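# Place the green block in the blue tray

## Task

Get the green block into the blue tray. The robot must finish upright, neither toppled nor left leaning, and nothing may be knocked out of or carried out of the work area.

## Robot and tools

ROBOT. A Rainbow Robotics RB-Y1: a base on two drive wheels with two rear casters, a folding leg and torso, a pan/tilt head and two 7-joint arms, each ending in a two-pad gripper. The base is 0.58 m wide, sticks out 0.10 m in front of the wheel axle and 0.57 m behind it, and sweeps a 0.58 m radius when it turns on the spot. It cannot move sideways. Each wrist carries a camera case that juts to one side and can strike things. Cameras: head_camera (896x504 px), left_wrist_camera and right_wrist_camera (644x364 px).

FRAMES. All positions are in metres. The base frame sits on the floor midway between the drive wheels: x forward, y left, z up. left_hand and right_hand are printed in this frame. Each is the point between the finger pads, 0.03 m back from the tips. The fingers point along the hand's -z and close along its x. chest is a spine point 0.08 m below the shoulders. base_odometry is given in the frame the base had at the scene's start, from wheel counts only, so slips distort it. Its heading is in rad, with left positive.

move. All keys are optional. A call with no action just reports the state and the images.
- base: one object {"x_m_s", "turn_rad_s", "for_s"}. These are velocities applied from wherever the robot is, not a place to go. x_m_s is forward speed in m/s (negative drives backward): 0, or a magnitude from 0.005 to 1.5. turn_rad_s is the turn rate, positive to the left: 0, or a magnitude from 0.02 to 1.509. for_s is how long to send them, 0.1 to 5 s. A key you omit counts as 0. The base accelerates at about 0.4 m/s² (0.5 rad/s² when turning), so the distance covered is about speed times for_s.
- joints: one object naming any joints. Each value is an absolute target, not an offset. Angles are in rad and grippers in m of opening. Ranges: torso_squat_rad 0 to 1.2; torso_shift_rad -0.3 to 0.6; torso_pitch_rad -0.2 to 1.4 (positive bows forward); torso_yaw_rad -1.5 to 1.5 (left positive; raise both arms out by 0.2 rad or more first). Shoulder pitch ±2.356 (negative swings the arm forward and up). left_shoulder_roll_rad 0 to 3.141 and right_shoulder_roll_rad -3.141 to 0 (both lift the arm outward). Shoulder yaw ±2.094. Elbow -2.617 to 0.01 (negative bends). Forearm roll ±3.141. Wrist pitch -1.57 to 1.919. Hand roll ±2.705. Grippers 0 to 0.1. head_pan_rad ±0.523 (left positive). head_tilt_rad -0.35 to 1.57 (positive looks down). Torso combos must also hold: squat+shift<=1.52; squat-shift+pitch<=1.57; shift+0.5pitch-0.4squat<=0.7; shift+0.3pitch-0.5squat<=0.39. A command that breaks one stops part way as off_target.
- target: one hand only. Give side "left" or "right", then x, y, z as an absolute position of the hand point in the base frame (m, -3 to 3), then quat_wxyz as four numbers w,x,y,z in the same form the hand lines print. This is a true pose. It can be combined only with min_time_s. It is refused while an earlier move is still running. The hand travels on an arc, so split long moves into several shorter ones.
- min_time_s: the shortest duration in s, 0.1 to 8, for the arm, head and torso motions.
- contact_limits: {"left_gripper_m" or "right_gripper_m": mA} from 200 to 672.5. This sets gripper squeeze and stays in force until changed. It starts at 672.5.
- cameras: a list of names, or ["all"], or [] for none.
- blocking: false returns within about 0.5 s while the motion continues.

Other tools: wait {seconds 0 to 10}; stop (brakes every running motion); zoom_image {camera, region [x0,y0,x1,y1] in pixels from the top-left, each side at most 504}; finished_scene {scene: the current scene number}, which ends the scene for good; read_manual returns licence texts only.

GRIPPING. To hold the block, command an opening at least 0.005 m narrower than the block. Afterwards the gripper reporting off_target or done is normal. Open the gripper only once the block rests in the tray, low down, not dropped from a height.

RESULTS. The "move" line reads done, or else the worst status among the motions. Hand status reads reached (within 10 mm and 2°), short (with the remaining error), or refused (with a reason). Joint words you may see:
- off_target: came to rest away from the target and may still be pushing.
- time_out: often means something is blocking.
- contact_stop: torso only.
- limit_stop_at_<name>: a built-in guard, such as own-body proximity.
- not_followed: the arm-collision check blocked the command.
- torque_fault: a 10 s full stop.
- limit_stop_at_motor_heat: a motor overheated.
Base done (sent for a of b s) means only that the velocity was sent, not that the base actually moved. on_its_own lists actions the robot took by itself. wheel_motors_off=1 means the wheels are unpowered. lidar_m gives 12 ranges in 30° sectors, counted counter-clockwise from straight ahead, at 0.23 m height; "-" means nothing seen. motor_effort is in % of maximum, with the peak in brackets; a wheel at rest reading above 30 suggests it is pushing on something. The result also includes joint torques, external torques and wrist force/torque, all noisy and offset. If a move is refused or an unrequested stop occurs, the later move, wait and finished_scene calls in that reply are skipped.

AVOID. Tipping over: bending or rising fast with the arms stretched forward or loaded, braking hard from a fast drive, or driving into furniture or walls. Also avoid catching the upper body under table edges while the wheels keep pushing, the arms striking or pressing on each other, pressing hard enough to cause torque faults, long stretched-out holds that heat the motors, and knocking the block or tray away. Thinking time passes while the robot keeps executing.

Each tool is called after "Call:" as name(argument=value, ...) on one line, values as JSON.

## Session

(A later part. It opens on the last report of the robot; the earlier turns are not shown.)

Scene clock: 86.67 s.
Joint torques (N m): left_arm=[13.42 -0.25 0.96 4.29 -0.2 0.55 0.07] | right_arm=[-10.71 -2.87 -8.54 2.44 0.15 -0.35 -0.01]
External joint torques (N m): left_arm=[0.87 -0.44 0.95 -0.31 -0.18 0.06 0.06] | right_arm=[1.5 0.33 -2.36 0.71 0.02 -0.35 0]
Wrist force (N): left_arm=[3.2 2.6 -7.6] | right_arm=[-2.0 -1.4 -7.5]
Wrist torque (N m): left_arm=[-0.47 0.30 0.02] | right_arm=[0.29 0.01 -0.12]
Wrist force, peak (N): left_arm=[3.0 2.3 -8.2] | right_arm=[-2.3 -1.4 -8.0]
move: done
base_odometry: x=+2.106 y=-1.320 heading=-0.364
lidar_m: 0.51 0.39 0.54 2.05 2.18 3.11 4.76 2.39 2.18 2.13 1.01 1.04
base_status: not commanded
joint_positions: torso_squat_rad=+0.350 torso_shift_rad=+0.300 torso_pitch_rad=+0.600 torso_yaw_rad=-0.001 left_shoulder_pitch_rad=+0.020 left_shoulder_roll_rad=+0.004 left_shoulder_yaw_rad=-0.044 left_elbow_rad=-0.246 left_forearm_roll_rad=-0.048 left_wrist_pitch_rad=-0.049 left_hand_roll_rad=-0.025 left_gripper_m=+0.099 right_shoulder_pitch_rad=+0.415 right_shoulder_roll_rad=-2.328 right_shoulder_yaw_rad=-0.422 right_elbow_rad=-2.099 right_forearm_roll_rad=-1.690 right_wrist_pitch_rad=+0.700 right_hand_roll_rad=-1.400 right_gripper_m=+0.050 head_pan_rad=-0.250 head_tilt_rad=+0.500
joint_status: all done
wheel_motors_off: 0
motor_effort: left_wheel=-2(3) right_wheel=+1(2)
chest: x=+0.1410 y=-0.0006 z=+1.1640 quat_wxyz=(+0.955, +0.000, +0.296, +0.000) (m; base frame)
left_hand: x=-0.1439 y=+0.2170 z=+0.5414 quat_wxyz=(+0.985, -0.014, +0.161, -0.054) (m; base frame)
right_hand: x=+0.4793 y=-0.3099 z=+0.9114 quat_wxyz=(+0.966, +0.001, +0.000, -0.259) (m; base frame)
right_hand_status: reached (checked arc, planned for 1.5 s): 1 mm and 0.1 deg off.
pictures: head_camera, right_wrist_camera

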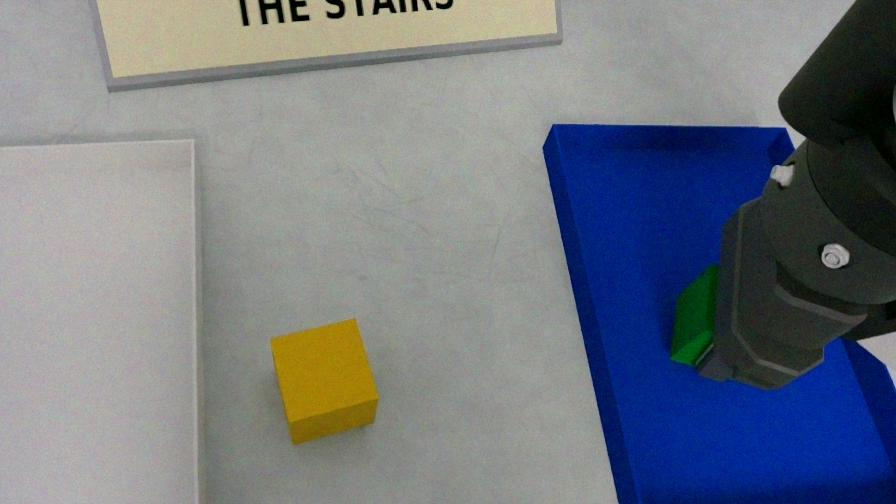

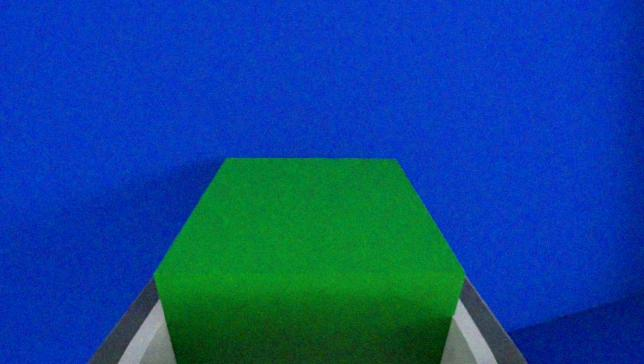

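Call:
move(target={"side":"right","x":0.48,"y":-0.31,"z":0.906,"quat_wxyz":[0.966,0,0,-0.259]}, min_time_s=1)

Call:
move(joints={"right_gripper_m":0.075})

Call:
move(target={"side":"right","x":0.48,"y":-0.31,"z":1.0,"quat_wxyz":[0.966,0,0,-0.259]}, min_time_s=1.5, cameras=["right_wrist_camera","head_camera"])

Scene clock: 88.17 s.
Joint torques (N m): left_arm=[13.42 -0.46 0.83 4.22 -0.18 0.47 0.13] | right_arm=[-10.44 -2.64 -8.02 2.48 0.33 -0.45 -0.09]
External joint torques (N m): left_arm=[0.87 -0.65 0.82 -0.39 -0.17 -0.02 0.12] | right_arm=[1.94 0.18 -1.99 0.78 0.2 -0.45 -0.09]
Wrist force (N): left_arm=[3.1 1.8 -7.5] | right_arm=[-2.0 -1.3 -7.8]
Wrist torque (N m): left_arm=[-0.39 0.25 0.07] | right_arm=[0.30 0.01 -0.11]
Wrist force, peak (N): left_arm=[3.2 2.6 -8.1] | right_arm=[-2.0 -1.6 -7.9]
move: done
base_odometry: x=+2.106 y=-1.320 heading=-0.364
lidar_m: 0.51 0.39 0.53 2.06 2.20 3.11 4.75 2.40 2.18 2.13 0.98 1.05
base_status: not commanded
joint_positions: torso_squat_rad=+0.350 torso_shift_rad=+0.300 torso_pitch_rad=+0.600 torso_yaw_rad=-0.001 left_shoulder_pitch_rad=+0.020 left_shoulder_roll_rad=+0.004 left_shoulder_yaw_rad=-0.044 left_elbow_rad=-0.246 left_forearm_roll_rad=-0.048 left_wrist_pitch_rad=-0.049 left_hand_roll_rad=-0.025 left_gripper_m=+0.099 right_shoulder_pitch_rad=+0.439 right_shoulder_roll_rad=-2.345 right_shoulder_yaw_rad=-0.425 right_elbow_rad=-2.091 right_forearm_roll_rad=-1.684 right_wrist_pitch_rad=+0.679 right_hand_roll_rad=-1.409 right_gripper_m=+0.050 head_pan_rad=-0.250 head_tilt_rad=+0.500
joint_status: all done
wheel_motors_off: 0
motor_effort: left_wheel=-2(3) right_wheel=+2(2)
chest: x=+0.1410 y=-0.0006 z=+1.1640 quat_wxyz=(+0.955, +0.000, +0.296, +0.000) (m; base frame)
left_hand: x=-0.1439 y=+0.2170 z=+0.5414 quat_wxyz=(+0.985, -0.014, +0.161, -0.054) (m; base frame)
right_hand: x=+0.4797 y=-0.3101 z=+0.9062 quat_wxyz=(+0.966, +0.000, +0.000, -0.259) (m; base frame)
right_hand_status: reached (checked arc, planned for 1.0 s): 0 mm and 0.0 deg off.
pictures: none

Scene clock: 88.93 s.
Joint torques (N m): left_arm=[13.52 -0.34 0.59 4.33 -0.07 0.59 0.09] | right_arm=[-10.77 -2.92 -8.12 2.51 0.27 -0.56 -0.04]
External joint torques (N m): left_arm=[0.97 -0.52 0.58 -0.28 -0.06 0.09 0.07] | right_arm=[1.61 -0.09 -2.09 0.81 0.14 -0.56 -0.04]
Wrist force (N): left_arm=[2.8 2.4 -7.6] | right_arm=[-1.9 -1.3 -6.9]
Wrist torque (N m): left_arm=[-0.47 0.24 0.09] | right_arm=[0.30 0.01 -0.12]
Wrist force, peak (N): left_arm=[3.0 2.4 -8.0] | right_arm=[-1.8 -1.5 -7.6]
move: done
base_odometry: x=+2.106 y=-1.320 heading=-0.364
lidar_m: 0.52 0.38 0.55 2.06 2.19 3.10 4.75 2.39 2.17 2.12 0.98 1.05
base_status: not commanded
joint_positions: torso_squat_rad=+0.350 torso_shift_rad=+0.300 torso_pitch_rad=+0.600 torso_yaw_rad=-0.001 left_shoulder_pitch_rad=+0.020 left_shoulder_roll_rad=+0.004 left_shoulder_yaw_rad=-0.044 left_elbow_rad=-0.246 left_forearm_roll_rad=-0.048 left_wrist_pitch_rad=-0.049 left_hand_roll_rad=-0.025 left_gripper_m=+0.099 right_shoulder_pitch_rad=+0.439 right_shoulder_roll_rad=-2.345 right_shoulder_yaw_rad=-0.426 right_elbow_rad=-2.091 right_forearm_roll_rad=-1.684 right_wrist_pitch_rad=+0.679 right_hand_roll_rad=-1.409 right_gripper_m=+0.075 head_pan_rad=-0.250 head_tilt_rad=+0.500
joint_status: all done
wheel_motors_off: 0
motor_effort: left_wheel=-2(3) right_wheel=+2(2)
chest: x=+0.1410 y=-0.0006 z=+1.1640 quat_wxyz=(+0.955, +0.000, +0.296, +0.000) (m; base frame)
left_hand: x=-0.1439 y=+0.2170 z=+0.5414 quat_wxyz=(+0.985, -0.014, +0.161, -0.054) (m; base frame)
right_hand: x=+0.4797 y=-0.3101 z=+0.9062 quat_wxyz=(+0.966, +0.000, +0.000, -0.259) (m; base frame)
pictures: none

Scene clock: 90.77 s.
Joint torques (N m): left_arm=[13.23 -0.39 0.86 4.25 -0.11 0.59 0.15] | right_arm=[-10.55 -6.97 -7.03 1.69 -0.01 0.22 0.55]
External joint torques (N m): left_arm=[0.68 -0.58 0.85 -0.36 -0.1 0.1 0.14] | right_arm=[-0.46 1.89 1.17 -0.62 -0.19 0.22 0.55]
Wrist force (N): left_arm=[2.7 2.6 -7.5] | right_arm=[-2.1 -1.7 -6.9]
Wrist torque (N m): left_arm=[-0.45 0.24 0.06] | right_arm=[0.31 0.00 -0.19]
Wrist force, peak (N): left_arm=[3.1 2.4 -8.1] | right_arm=[-2.4 -1.8 -7.2]
move: done
base_odometry: x=+2.106 y=-1.320 heading=-0.364
lidar_m: 0.51 0.38 0.54 2.06 2.18 3.09 4.76 2.40 2.19 2.13 0.98 1.04
base_status: not commanded
joint_positions: torso_squat_rad=+0.350 torso_shift_rad=+0.300 torso_pitch_rad=+0.600 torso_yaw_rad=-0.001 left_shoulder_pitch_rad=+0.020 left_shoulder_roll_rad=+0.004 left_shoulder_yaw_rad=-0.044 left_elbow_rad=-0.246 left_forearm_roll_rad=-0.048 left_wrist_pitch_rad=-0.049 left_hand_roll_rad=-0.025 left_gripper_m=+0.099 right_shoulder_pitch_rad=+0.022 right_shoulder_roll_rad=-2.092 right_shoulder_yaw_rad=-0.413 right_elbow_rad=-2.153 right_forearm_roll_rad=-1.800 right_wrist_pitch_rad=+1.122 right_hand_roll_rad=-1.310 right_gripper_m=+0.075 head_pan_rad=-0.250 head_tilt_rad=+0.500
joint_status: all done
wheel_motors_off: 0
motor_effort: left_wheel=-2(2) right_wheel=+2(2)
chest: x=+0.1410 y=-0.0006 z=+1.1640 quat_wxyz=(+0.955, +0.000, +0.296, +0.000) (m; base frame)
left_hand: x=-0.1439 y=+0.2170 z=+0.5414 quat_wxyz=(+0.985, -0.014, +0.161, -0.054) (m; base frame)
right_hand: x=+0.4801 y=-0.3099 z=+0.9999 quat_wxyz=(+0.966, +0.000, +0.000, -0.259) (m; base frame)
right_hand_status: reached (checked arc, planned for 1.5 s): 0 mm and 0.0 deg off.
pictures: head_camera, right_wrist_camera

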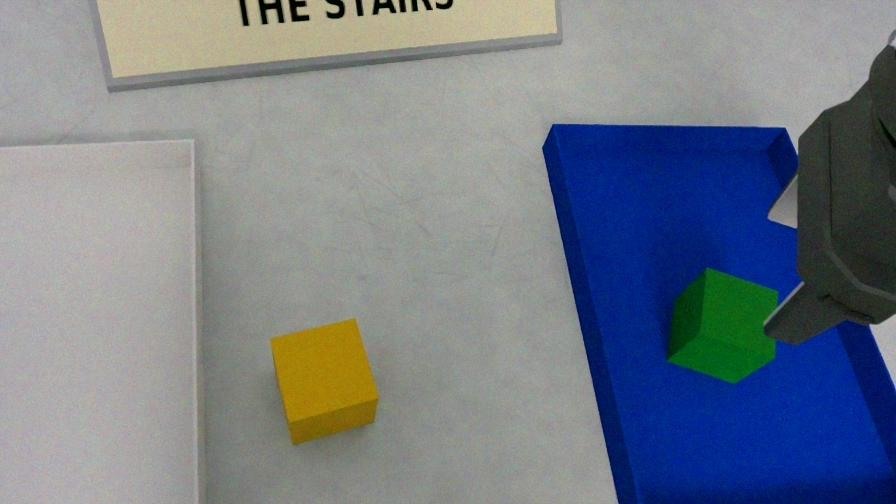

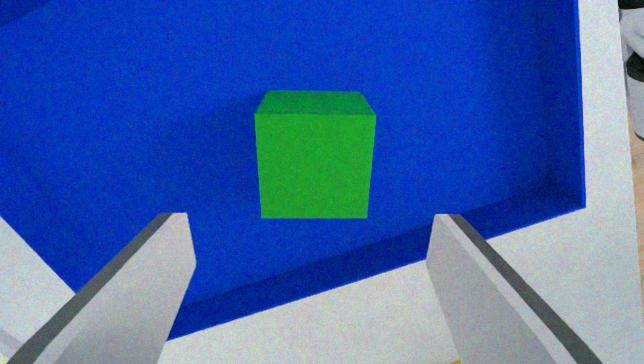

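Call:
finished_scene(scene=1)

The scene is finished: the task was done.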